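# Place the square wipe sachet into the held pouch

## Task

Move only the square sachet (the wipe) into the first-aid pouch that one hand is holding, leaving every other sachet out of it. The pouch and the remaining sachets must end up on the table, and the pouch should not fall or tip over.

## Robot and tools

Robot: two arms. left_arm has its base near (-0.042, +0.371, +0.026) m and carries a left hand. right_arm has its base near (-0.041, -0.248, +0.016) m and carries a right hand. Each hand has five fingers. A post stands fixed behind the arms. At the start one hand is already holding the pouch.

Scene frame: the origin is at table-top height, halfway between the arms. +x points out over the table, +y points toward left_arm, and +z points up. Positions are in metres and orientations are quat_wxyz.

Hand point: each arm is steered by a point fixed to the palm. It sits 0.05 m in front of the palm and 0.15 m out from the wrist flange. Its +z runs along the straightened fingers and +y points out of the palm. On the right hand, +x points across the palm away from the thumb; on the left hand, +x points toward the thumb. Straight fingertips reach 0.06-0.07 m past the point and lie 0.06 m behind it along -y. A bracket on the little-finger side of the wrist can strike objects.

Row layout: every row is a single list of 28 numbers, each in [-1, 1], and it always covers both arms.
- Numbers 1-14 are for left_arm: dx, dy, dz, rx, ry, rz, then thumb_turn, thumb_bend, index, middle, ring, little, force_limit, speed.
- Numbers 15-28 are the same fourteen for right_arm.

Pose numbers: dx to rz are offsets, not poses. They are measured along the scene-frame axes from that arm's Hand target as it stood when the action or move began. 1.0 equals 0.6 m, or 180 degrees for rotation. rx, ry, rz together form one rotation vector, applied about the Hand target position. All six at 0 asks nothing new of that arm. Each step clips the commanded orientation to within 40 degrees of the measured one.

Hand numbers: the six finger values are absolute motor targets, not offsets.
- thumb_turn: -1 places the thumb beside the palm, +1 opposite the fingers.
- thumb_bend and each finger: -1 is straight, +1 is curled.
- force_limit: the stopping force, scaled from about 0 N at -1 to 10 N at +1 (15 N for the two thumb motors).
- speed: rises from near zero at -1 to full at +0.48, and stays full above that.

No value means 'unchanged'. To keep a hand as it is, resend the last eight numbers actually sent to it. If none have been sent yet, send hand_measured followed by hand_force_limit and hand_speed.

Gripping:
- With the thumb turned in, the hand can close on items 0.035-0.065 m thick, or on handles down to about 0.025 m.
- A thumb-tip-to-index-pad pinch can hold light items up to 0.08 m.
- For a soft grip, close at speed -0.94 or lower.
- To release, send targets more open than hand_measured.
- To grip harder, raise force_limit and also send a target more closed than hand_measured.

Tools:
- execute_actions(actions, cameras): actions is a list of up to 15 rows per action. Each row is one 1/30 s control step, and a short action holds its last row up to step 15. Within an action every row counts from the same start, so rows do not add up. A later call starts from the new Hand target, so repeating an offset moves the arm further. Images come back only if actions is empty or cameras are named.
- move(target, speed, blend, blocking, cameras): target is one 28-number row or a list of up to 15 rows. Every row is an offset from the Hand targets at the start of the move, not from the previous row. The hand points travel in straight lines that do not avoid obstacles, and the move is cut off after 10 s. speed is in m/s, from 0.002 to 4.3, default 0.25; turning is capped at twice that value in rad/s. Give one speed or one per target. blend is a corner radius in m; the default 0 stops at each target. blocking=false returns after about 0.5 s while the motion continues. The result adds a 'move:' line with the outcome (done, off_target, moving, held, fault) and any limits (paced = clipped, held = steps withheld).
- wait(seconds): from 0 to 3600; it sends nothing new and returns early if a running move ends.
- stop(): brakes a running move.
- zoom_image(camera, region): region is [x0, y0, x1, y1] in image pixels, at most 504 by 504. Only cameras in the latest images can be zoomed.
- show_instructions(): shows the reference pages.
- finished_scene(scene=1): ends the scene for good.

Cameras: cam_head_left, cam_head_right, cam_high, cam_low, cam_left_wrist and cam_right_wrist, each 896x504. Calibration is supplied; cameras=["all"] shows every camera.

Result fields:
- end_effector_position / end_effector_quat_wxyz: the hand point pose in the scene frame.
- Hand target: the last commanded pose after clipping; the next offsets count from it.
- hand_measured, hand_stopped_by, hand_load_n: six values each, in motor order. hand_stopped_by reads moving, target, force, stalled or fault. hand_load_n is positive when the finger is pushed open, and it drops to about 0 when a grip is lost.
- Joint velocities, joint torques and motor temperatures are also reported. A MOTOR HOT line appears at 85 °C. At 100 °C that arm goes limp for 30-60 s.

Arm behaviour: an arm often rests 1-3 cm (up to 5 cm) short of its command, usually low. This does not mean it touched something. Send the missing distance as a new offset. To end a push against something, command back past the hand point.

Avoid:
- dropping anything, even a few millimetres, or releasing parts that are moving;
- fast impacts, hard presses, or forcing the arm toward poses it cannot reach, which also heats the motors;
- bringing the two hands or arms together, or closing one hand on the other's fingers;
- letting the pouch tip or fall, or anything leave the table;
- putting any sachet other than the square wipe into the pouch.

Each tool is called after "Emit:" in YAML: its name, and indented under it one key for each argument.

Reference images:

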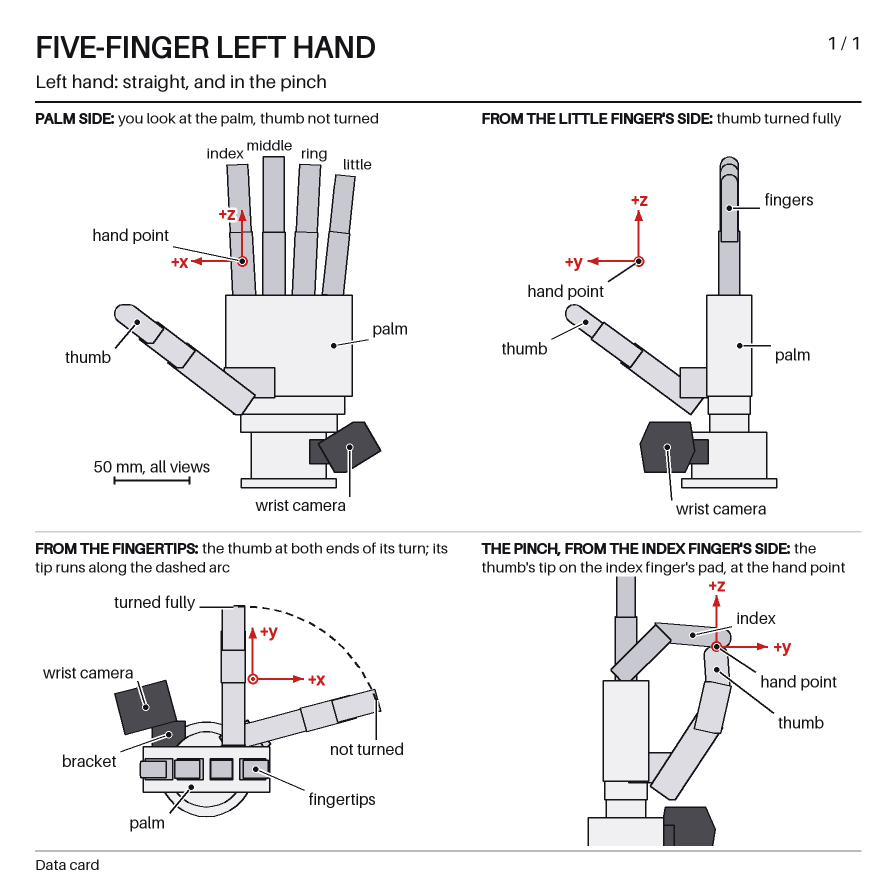

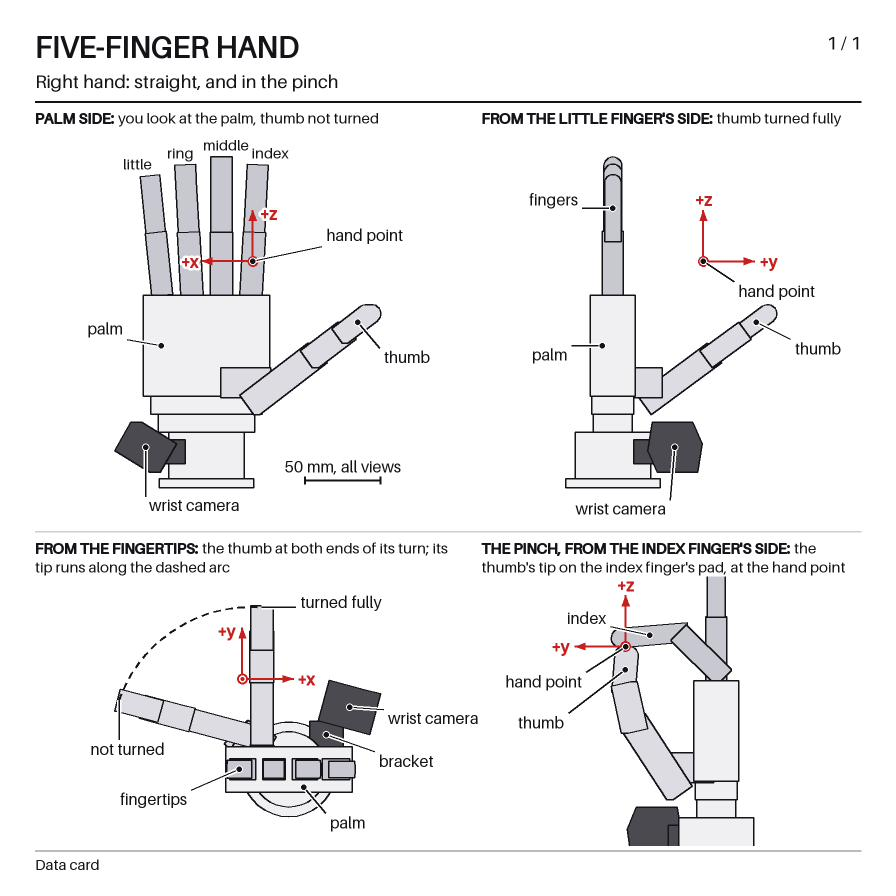

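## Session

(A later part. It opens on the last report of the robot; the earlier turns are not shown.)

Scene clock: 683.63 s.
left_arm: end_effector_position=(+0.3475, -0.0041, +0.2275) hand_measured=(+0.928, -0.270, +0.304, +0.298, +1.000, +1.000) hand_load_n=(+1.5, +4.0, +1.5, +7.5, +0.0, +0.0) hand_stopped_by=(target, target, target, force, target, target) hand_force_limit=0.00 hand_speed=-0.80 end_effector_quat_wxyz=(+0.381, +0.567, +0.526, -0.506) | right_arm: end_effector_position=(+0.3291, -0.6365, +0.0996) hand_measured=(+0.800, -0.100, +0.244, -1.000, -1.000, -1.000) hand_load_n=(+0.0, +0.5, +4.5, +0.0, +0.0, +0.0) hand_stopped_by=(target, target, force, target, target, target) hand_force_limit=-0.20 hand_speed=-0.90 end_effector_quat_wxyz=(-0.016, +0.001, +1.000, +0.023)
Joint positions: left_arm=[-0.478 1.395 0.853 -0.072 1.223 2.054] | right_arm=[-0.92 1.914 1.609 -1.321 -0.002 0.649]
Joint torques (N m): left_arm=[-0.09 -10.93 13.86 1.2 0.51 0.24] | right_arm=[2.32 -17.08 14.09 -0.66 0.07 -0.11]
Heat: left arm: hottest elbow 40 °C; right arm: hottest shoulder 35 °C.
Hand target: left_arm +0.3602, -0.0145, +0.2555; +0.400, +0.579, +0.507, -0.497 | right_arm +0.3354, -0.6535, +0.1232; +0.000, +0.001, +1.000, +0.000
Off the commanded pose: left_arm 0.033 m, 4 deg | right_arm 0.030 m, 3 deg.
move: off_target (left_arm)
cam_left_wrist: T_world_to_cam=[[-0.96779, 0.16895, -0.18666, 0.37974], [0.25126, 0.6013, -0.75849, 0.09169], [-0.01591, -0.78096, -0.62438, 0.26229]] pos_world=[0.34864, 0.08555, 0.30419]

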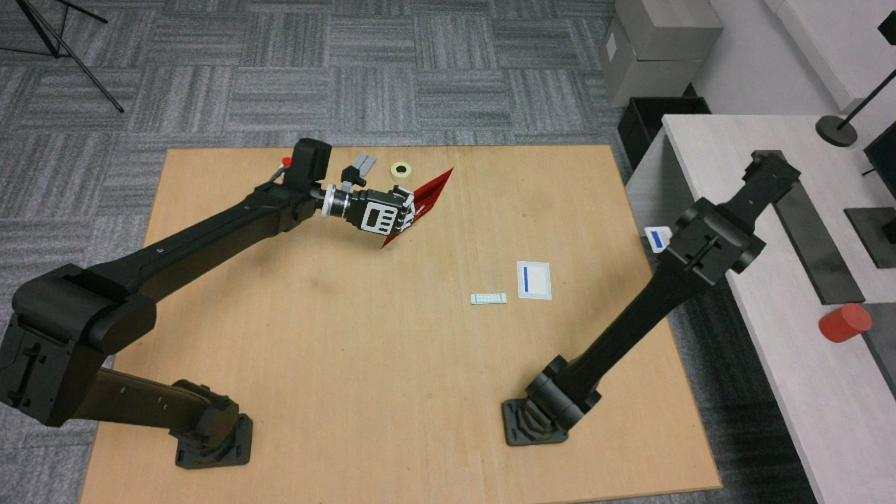

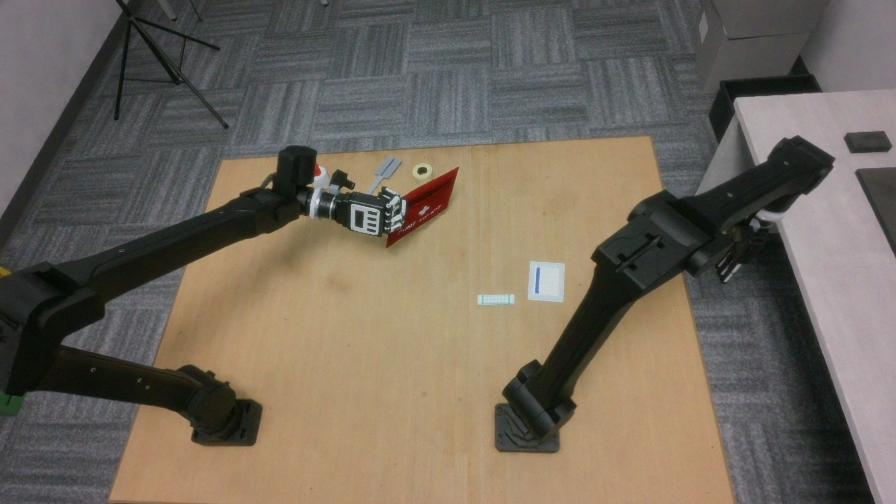

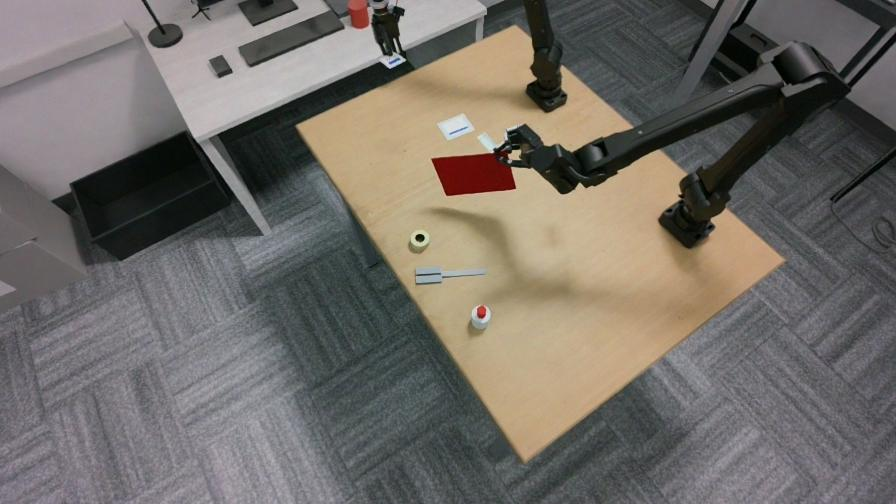

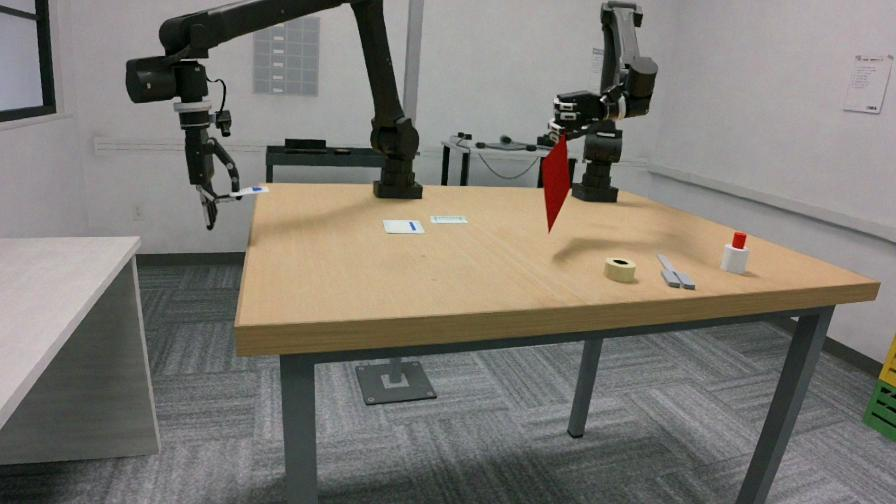

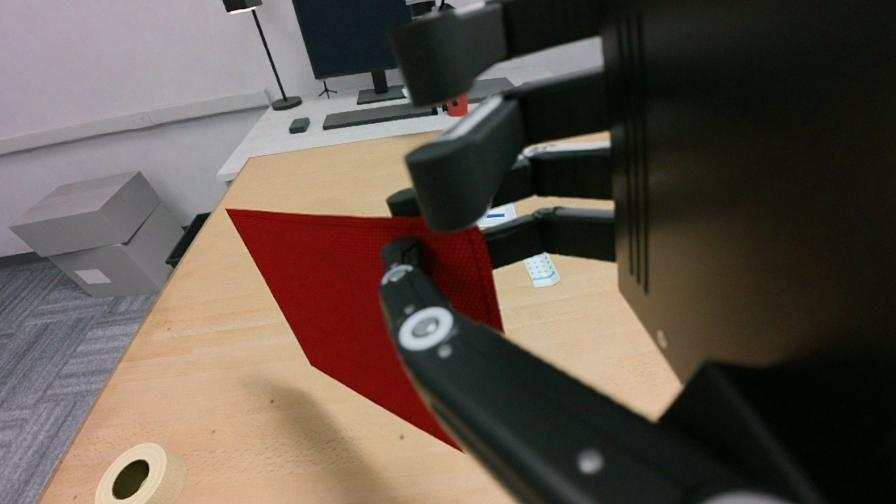

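Emit:
move:
  target: [0.0,0.0,0.0,-0.045,-0.049,-0.0093,0.928,-0.268,0.304,0.298,1.0,1.0,0.0,-0.8,0,0,0,0,0,0,0.8,-0.1,0.3,-1.0,-1.0,-1.0,-0.2,-0.9]
  speed: 0.08
  cameras: ["cam_head_left","cam_head_right","cam_high","cam_low","cam_left_wrist"]

Emit:
zoom_image:
  camera: "cam_head_left"
  region: [380, 150, 480, 260]

Emit:
zoom_image:
  camera: "cam_head_right"
  region: [380, 150, 480, 260]

Emit:
zoom_image:
  camera: "cam_high"
  region: [400, 80, 560, 220]

Scene clock: 719.07 s.
left_arm: end_effector_position=(+0.3598, -0.0181, +0.2672) hand_measured=(+0.928, -0.270, +0.304, +0.298, +1.000, +1.000) hand_load_n=(+1.5, +4.0, +1.5, +7.5, +0.0, +0.0) hand_stopped_by=(target, target, target, force, target, target) hand_force_limit=0.00 hand_speed=-0.80 end_effector_quat_wxyz=(+0.474, +0.598, +0.423, -0.488) | right_arm: end_effector_position=(+0.3291, -0.6365, +0.0996) hand_measured=(+0.800, -0.100, +0.244, -1.000, -1.000, -1.000) hand_load_n=(+0.0, +0.0, +4.5, +0.0, +0.0, +0.0) hand_stopped_by=(target, target, force, target, target, target) hand_force_limit=-0.20 hand_speed=-0.90 end_effector_quat_wxyz=(-0.016, +0.001, +1.000, +0.023)
Joint positions: left_arm=[-0.477 1.427 0.814 0.354 1.282 1.975] | right_arm=[-0.92 1.914 1.609 -1.321 -0.002 0.649]
Joint torques (N m): left_arm=[0.91 -9.58 7.8 2.74 0.43 0.04] | right_arm=[2.26 -17.26 14.09 -0.72 0.07 -0.12]
Motor temperatures (°C): left_arm=[27 29 44 24 27 26] | right_arm=[25 36 37 27 26 25]
Heat: left arm: hottest elbow 44 °C; right arm: hottest elbow 37 °C.
Hand target: left_arm +0.3602, -0.0144, +0.2556; +0.470, +0.593, +0.430, -0.492 | right_arm +0.3354, -0.6535, +0.1232; +0.000, +0.001, +1.000, +0.000
Off the commanded pose: left_arm 0.012 m, 1 deg | right_arm 0.030 m, 3 deg.
move: off_target (left_arm)
cam_left_wrist: T_world_to_cam=[[-0.88996, 0.15644, -0.42836, 0.43782], [0.44967, 0.45743, -0.76718, 0.05547], [0.07592, -0.87538, -0.47744, 0.20237]] pos_world=[0.34934, 0.08328, 0.32672]

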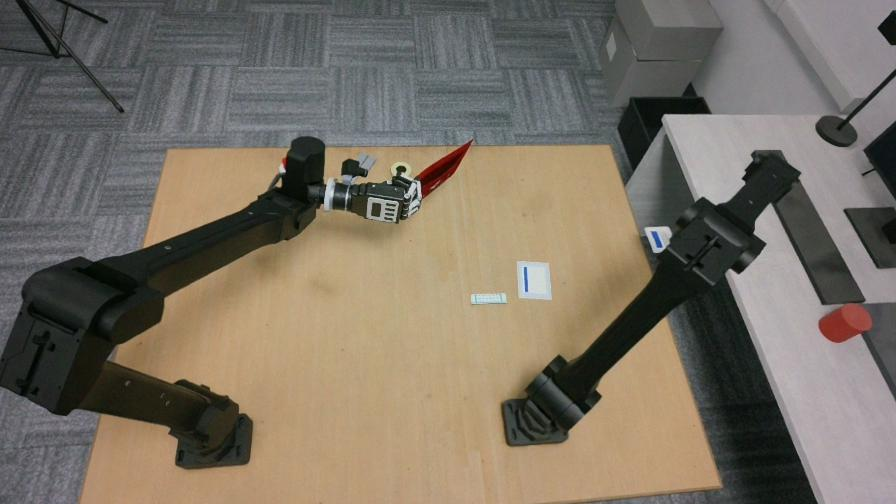

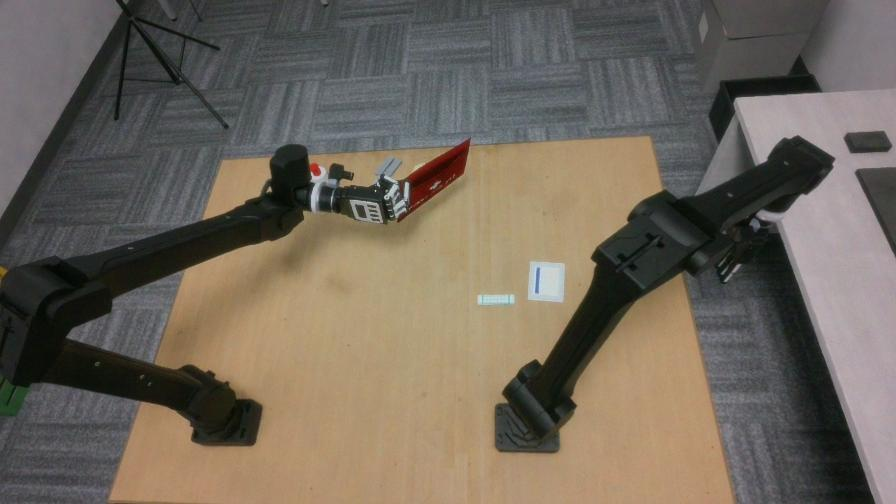

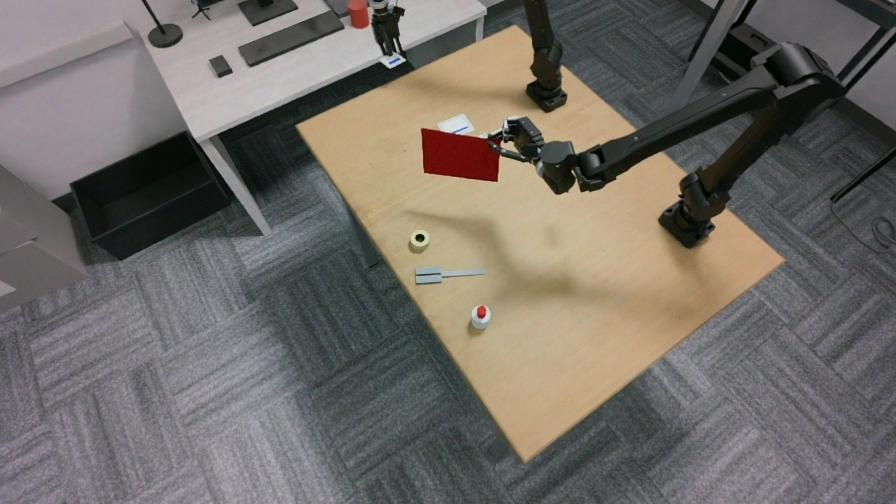

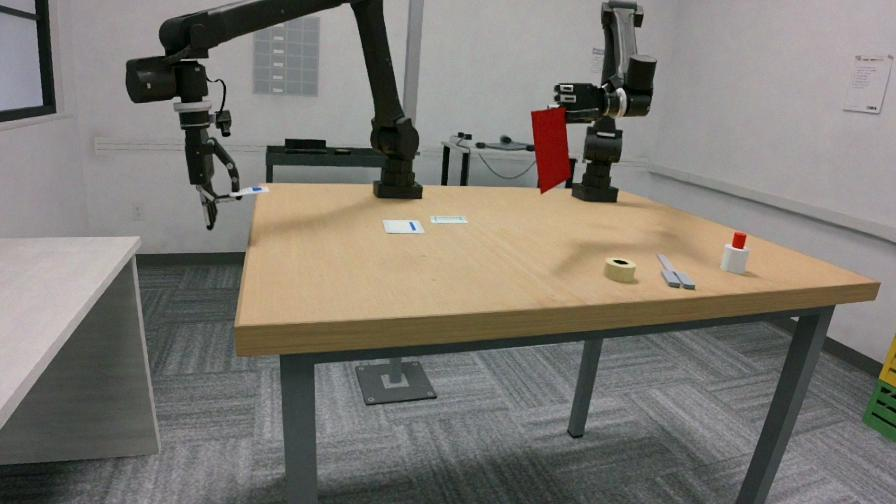

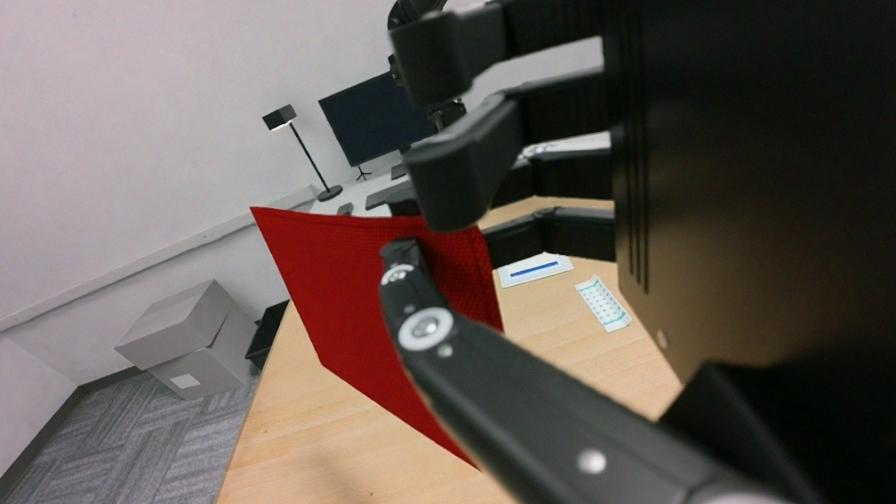

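Scaled by 4.582 from the camera's image (finer frame: 1280x720).

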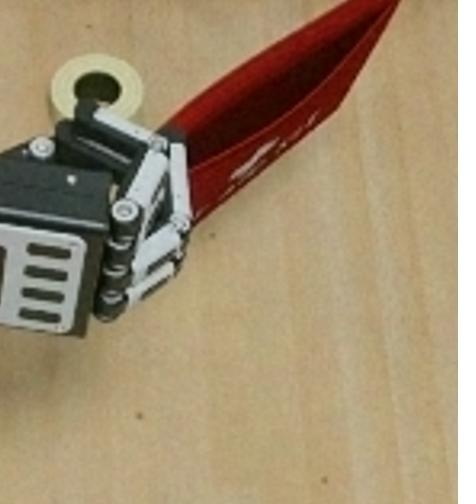

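Scaled by 4.582 from the camera's image (finer frame: 1280x720).

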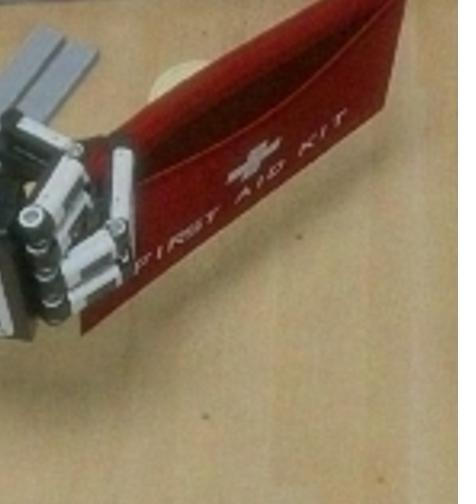

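Scaled by 3.150 from the camera's image (finer frame: 1280x720).

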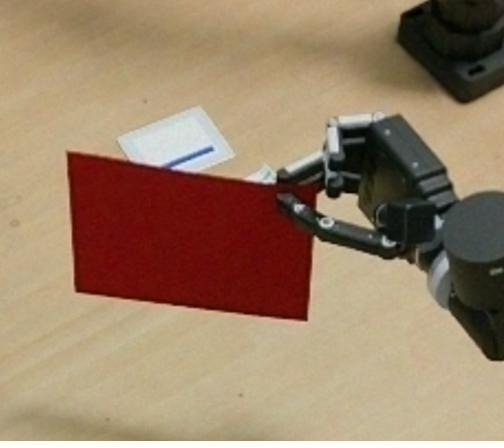

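Emit:
zoom_image:
  camera: "cam_head_left"
  region: [410, 130, 480, 200]

Emit:
zoom_image:
  camera: "cam_head_right"
  region: [395, 130, 475, 230]

Scaled by 7.200 from the camera's image (finer frame: 1280x720).

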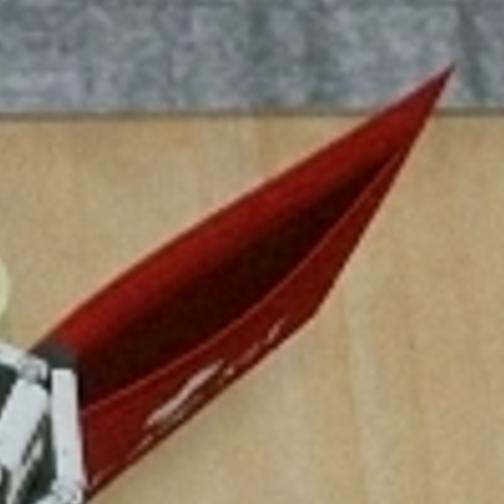

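Scaled by 5.040 from the camera's image (finer frame: 1280x720).

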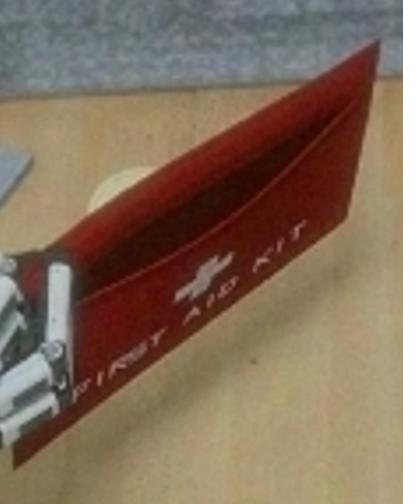

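Emit:
move:
  target:
    - [0,0,0,0,0,0,0.928,-0.268,0.304,0.298,1.0,1.0,0.0,-0.8,0.0417,0.2563,0.36,-0.1904,-0.2112,0.2287,0.8,-0.1,0.3,-1.0,-1.0,-1.0,-0.2,-0.9]
    - [0,0,0,0,0,0,0.928,-0.268,0.304,0.298,1.0,1.0,0.0,-0.8,0.0577,0.49,0.428,-0.2406,-0.4617,0.4191,0.8,-0.1,0.3,-1.0,-1.0,-1.0,-0.2,-0.9]
    - [0,0,0,0,0,0,0.928,-0.268,0.304,0.298,1.0,1.0,0.0,-0.8,0.041,0.6558,0.4947,-0.2318,-0.6824,0.4189,0.8,-0.1,0.3,-1.0,-1.0,-1.0,-0.2,-0.9]
  speed: 0.22
  blend: [0.05,0.05,0]
  cameras: ["all"]

Scene clock: 762.33 s.
left_arm: end_effector_position=(+0.3598, -0.0181, +0.2671) hand_measured=(+0.928, -0.270, +0.304, +0.298, +1.000, +1.000) hand_load_n=(+1.5, +4.0, +1.0, +7.5, +0.0, +0.0) hand_stopped_by=(target, target, target, force, target, target) hand_force_limit=0.00 hand_speed=-0.80 end_effector_quat_wxyz=(+0.474, +0.598, +0.423, -0.489) | right_arm: end_effector_position=(+0.3587, -0.2621, +0.4204) hand_measured=(+0.800, -0.100, +0.244, -1.000, -1.000, -1.000) hand_load_n=(+0.0, +0.0, +4.5, -0.5, +0.0, +0.0) hand_stopped_by=(target, target, force, target, target, target) hand_force_limit=-0.20 hand_speed=-0.90 end_effector_quat_wxyz=(+0.787, -0.487, +0.262, -0.273)
Joint positions: left_arm=[-0.477 1.427 0.814 0.354 1.282 1.973] | right_arm=[-0.565 1.245 0.709 1.56 -1.099 1.13]
Joint torques (N m): left_arm=[0.91 -9.58 7.77 2.84 0.43 0.04] | right_arm=[3.49 -4.84 9.61 0.75 0.84 0.1]
Motor temperatures (°C): left_arm=[27 29 38 24 26 26] | right_arm=[25 35 38 27 26 25]
Heat: left arm: hottest elbow 38 °C; right arm: hottest elbow 38 °C.
Hand target: left_arm +0.3602, -0.0144, +0.2556; +0.470, +0.593, +0.430, -0.492 | right_arm +0.3602, -0.2602, +0.4200; +0.791, -0.485, +0.259, -0.268
Off the commanded pose: left_arm 0.012 m, 1 deg | right_arm 0.002 m, 1 deg.
joint sent to its limit (right arm) — joint 4 (wrist pitch), upper limit. The joint targets still meet the commanded pose.
move: done
cam_left_wrist: T_world_to_cam=[[-0.89079, 0.15644, -0.42663, 0.43751], [0.44815, 0.45773, -0.76788, 0.05613], [0.07515, -0.87522, -0.47785, 0.20271]] pos_world=[0.34934, 0.08328, 0.32663]
cam_right_wrist: T_world_to_cam=[[0.35067, 0.13881, -0.92616, 0.2926], [-0.90631, 0.2994, -0.29828, 0.52604], [0.23588, 0.94398, 0.23079, 0.18389]] pos_world=[0.33077, -0.37169, 0.38546]

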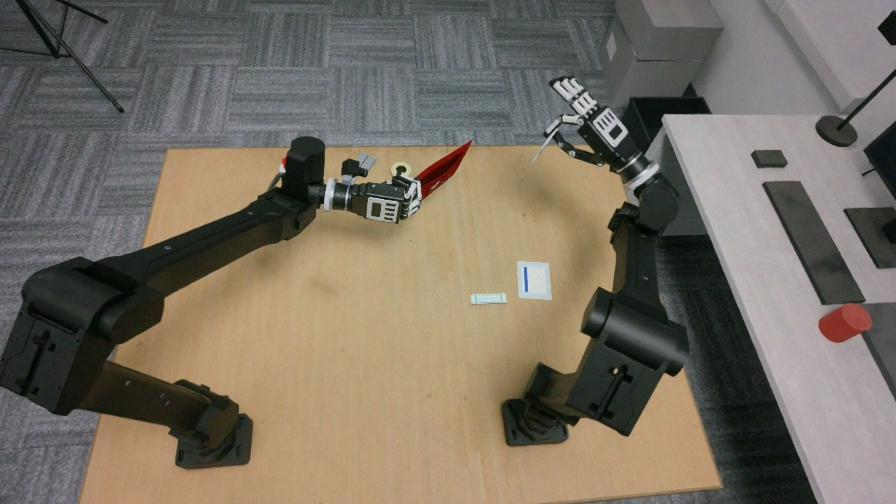

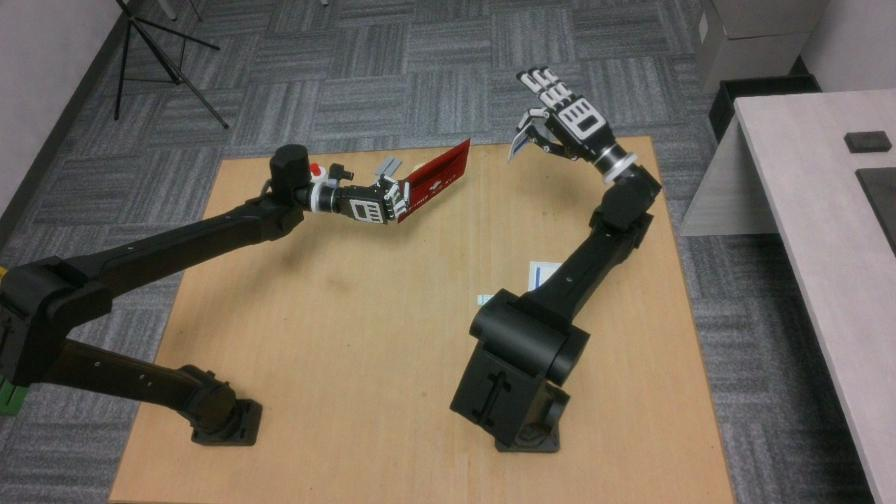

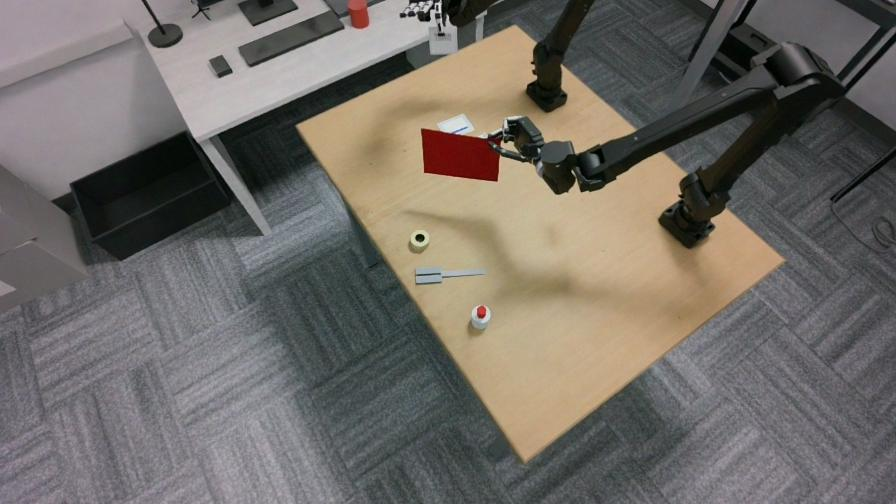

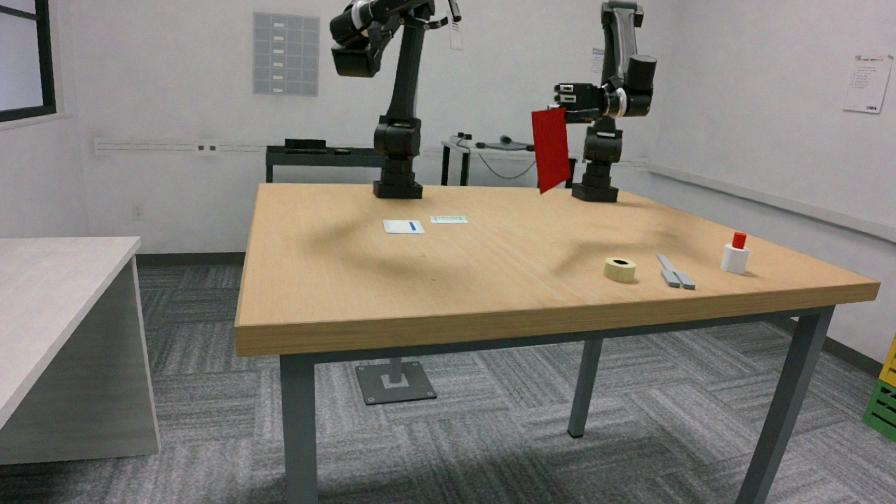

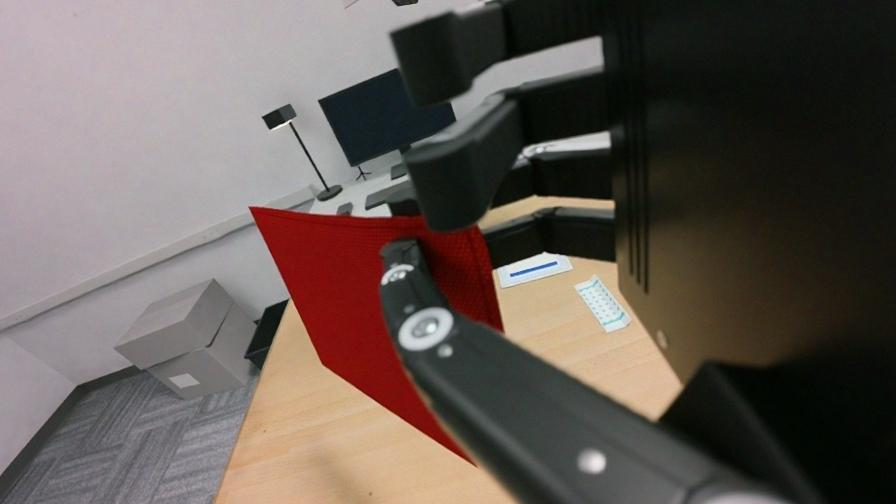

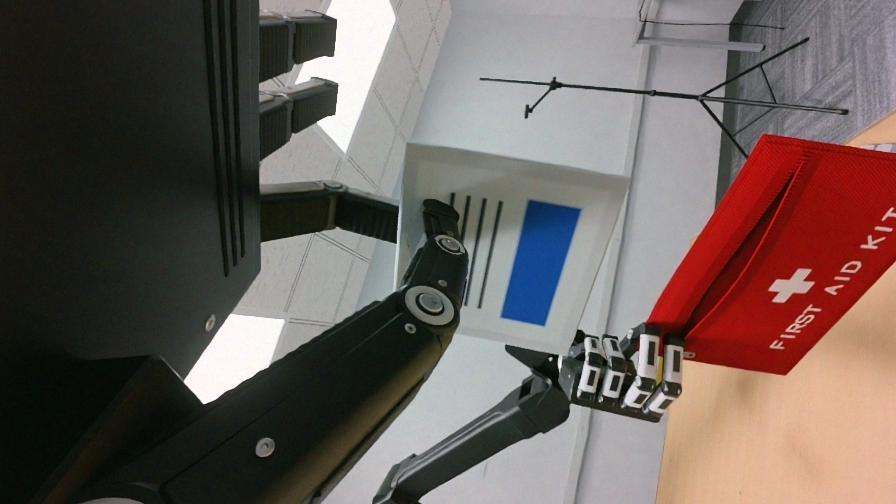

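Emit:
zoom_image:
  camera: "cam_head_left"
  region: [510, 60, 640, 190]

Emit:
zoom_image:
  camera: "cam_head_right"
  region: [490, 60, 620, 190]

Emit:
zoom_image:
  camera: "cam_high"
  region: [390, 0, 490, 70]

Scaled by 3.877 from the camera's image (finer frame: 1280x720).

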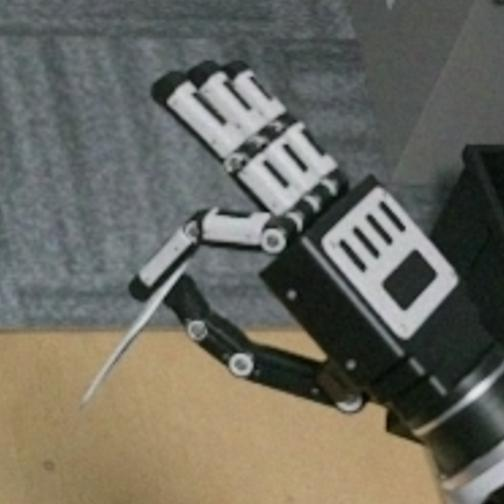

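Scaled by 3.877 from the camera's image (finer frame: 1280x720).

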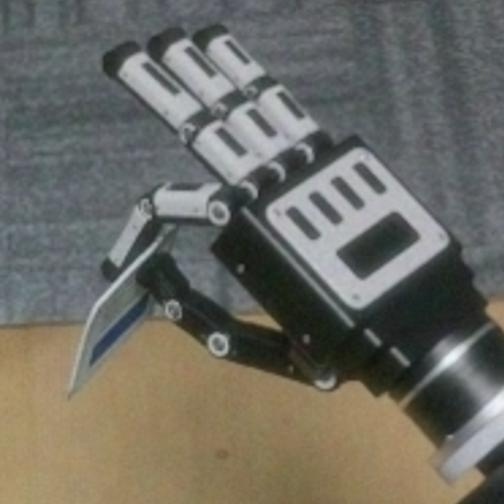

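Scaled by 5.040 from the camera's image (finer frame: 1280x720).

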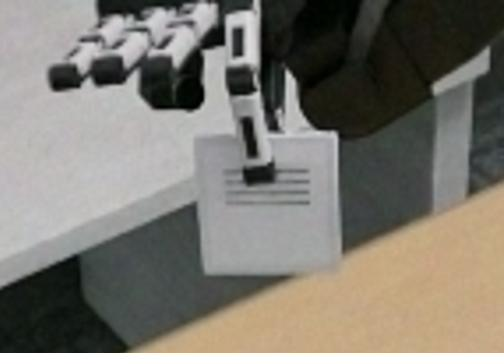

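Emit:
zoom_image:
  camera: "cam_head_right"
  region: [500, 105, 550, 165]

Emit:
zoom_image:
  camera: "cam_head_left"
  region: [520, 110, 580, 170]

Scaled by 8.400 from the camera's image (finer frame: 1280x720).

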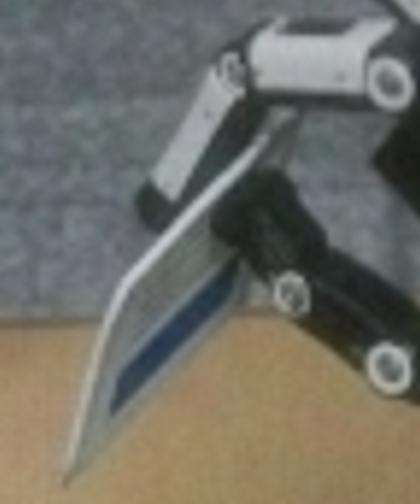

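Scaled by 8.400 from the camera's image (finer frame: 1280x720).

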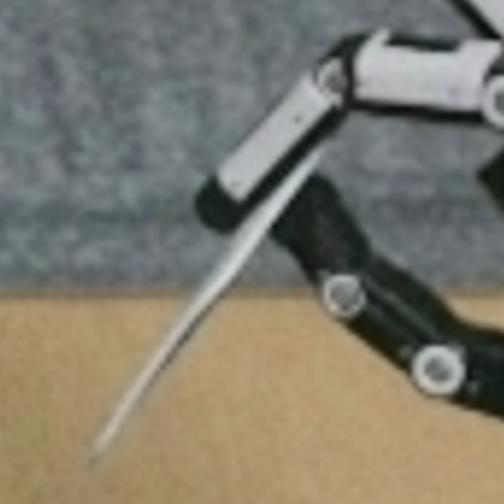

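Emit:
move:
  target: [0.0,0.0,0.0,-0.0196,0.0197,0.0018,0.928,-0.268,0.304,0.298,1.0,1.0,0.0,-0.8,0.03,0.1,-0.05,0.0,0.0,-0.03,0.8,-0.1,0.3,-1.0,-1.0,-1.0,-0.2,-0.9]
  speed: 0.08
  cameras: ["cam_head_left","cam_head_right","cam_high","cam_low","cam_right_wrist"]

Emit:
zoom_image:
  camera: "cam_head_left"
  region: [410, 120, 480, 220]

Emit:
zoom_image:
  camera: "cam_head_right"
  region: [395, 130, 475, 230]

Emit:
zoom_image:
  camera: "cam_high"
  region: [400, 80, 560, 220]

Scene clock: 809.47 s.
left_arm: end_effector_position=(+0.3596, -0.0187, +0.2672) hand_measured=(+0.928, -0.270, +0.304, +0.298, +1.000, +1.000) hand_load_n=(+1.5, +4.0, +1.0, +7.5, +0.0, +0.0) hand_stopped_by=(target, target, target, force, target, target) hand_force_limit=0.00 hand_speed=-0.80 end_effector_quat_wxyz=(+0.480, +0.567, +0.423, -0.519) | right_arm: end_effector_position=(+0.3810, -0.2033, +0.3901) hand_measured=(+0.800, -0.100, +0.244, -1.000, -1.000, -1.000) hand_load_n=(+0.0, +0.0, +5.0, +0.0, -0.5, +0.0) hand_stopped_by=(target, target, force, target, target, target) hand_force_limit=-0.20 hand_speed=-0.90 end_effector_quat_wxyz=(+0.778, -0.472, +0.283, -0.304)
Joint positions: left_arm=[-0.474 1.479 0.772 0.707 1.292 1.677] | right_arm=[-0.359 1.148 0.586 1.249 -0.9 0.739]
Joint torques (N m): left_arm=[0.97 -9.7 7.25 2.73 0.19 0.03] | right_arm=[3.43 -5.6 9.01 0.53 0.56 -0.11]
Motor temperatures (°C): left_arm=[27 29 36 24 26 26] | right_arm=[25 30 36 27 27 25]
Heat: left arm: hottest elbow 36 °C; right arm: hottest elbow 36 °C.
Hand target: left_arm +0.3601, -0.0145, +0.2556; +0.476, +0.562, +0.430, -0.522 | right_arm +0.3781, -0.2002, +0.3900; +0.777, -0.473, +0.281, -0.305
Off the commanded pose: left_arm 0.012 m, 1 deg | right_arm 0.004 m, 0 deg.
move: off_target (left_arm)
cam_right_wrist: T_world_to_cam=[[0.36106, 0.11996, -0.9248, 0.24028], [-0.87898, 0.37503, -0.29452, 0.5231], [0.3115, 0.91922, 0.24085, 0.09243]] pos_world=[0.34425, -0.30997, 0.35402]

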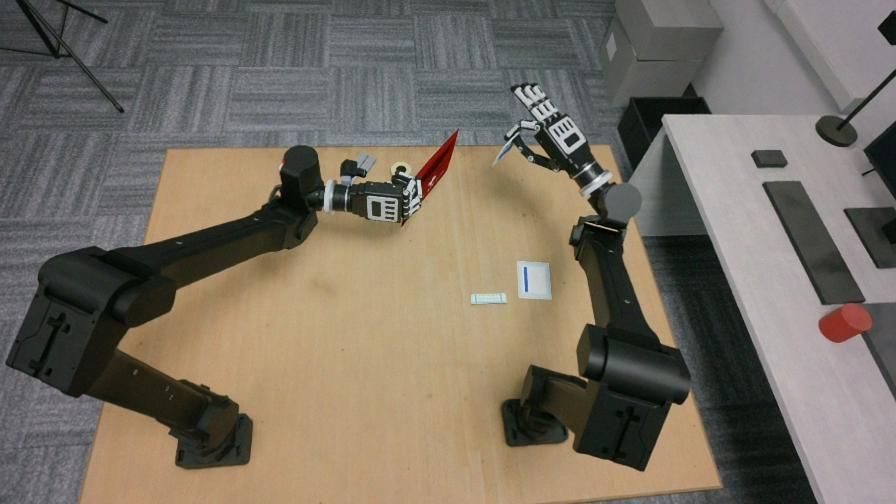

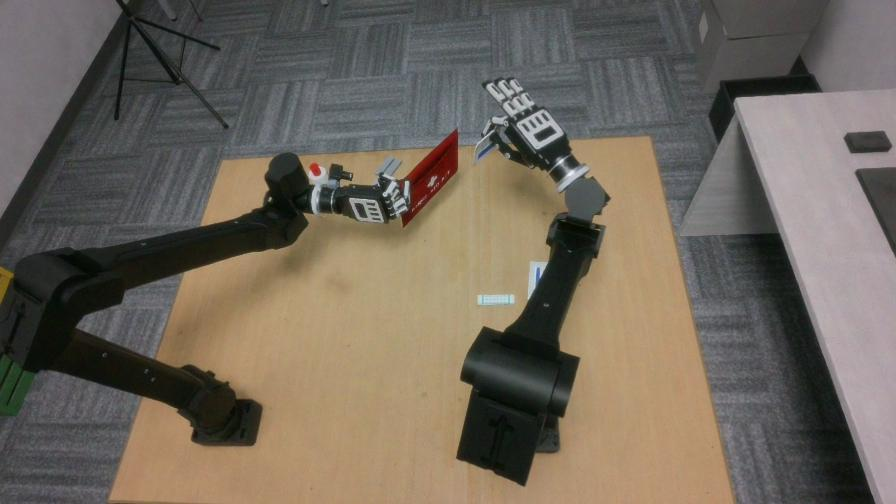

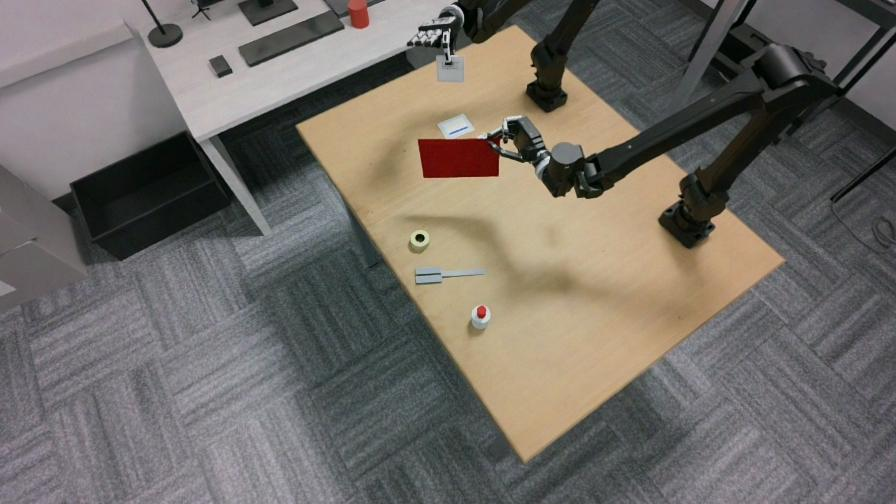

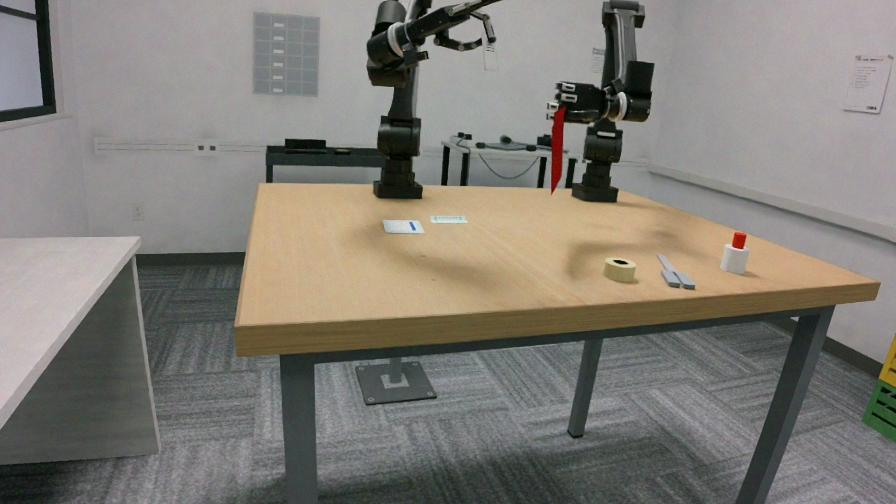

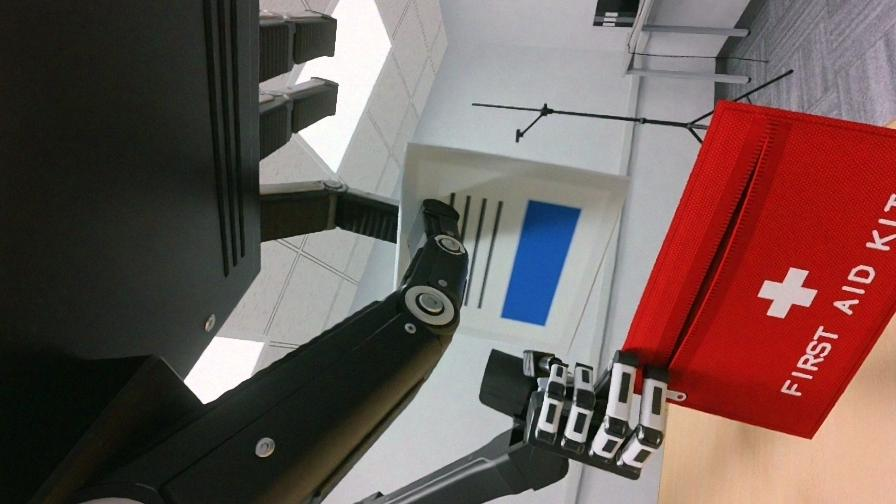

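Scaled by 5.040 from the camera's image (finer frame: 1280x720).

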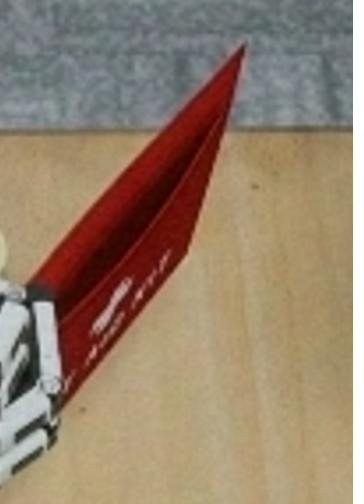

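Scaled by 5.040 from the camera's image (finer frame: 1280x720).

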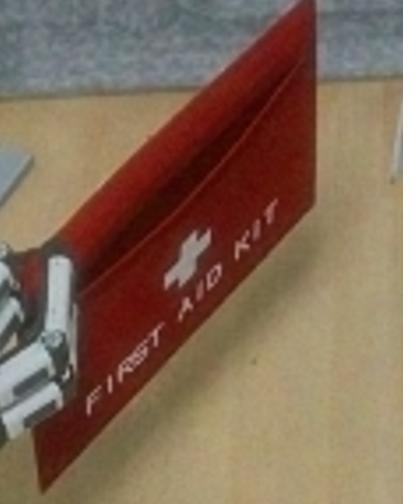

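Scaled by 3.150 from the camera's image (finer frame: 1280x720).

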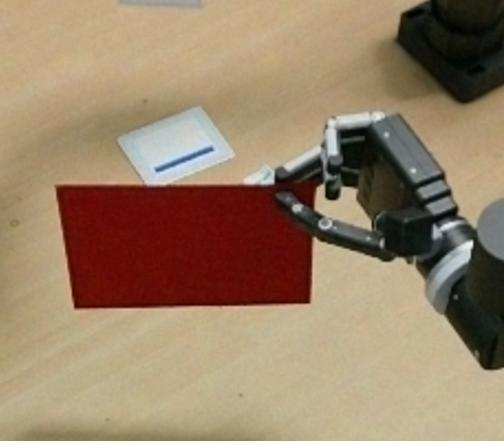

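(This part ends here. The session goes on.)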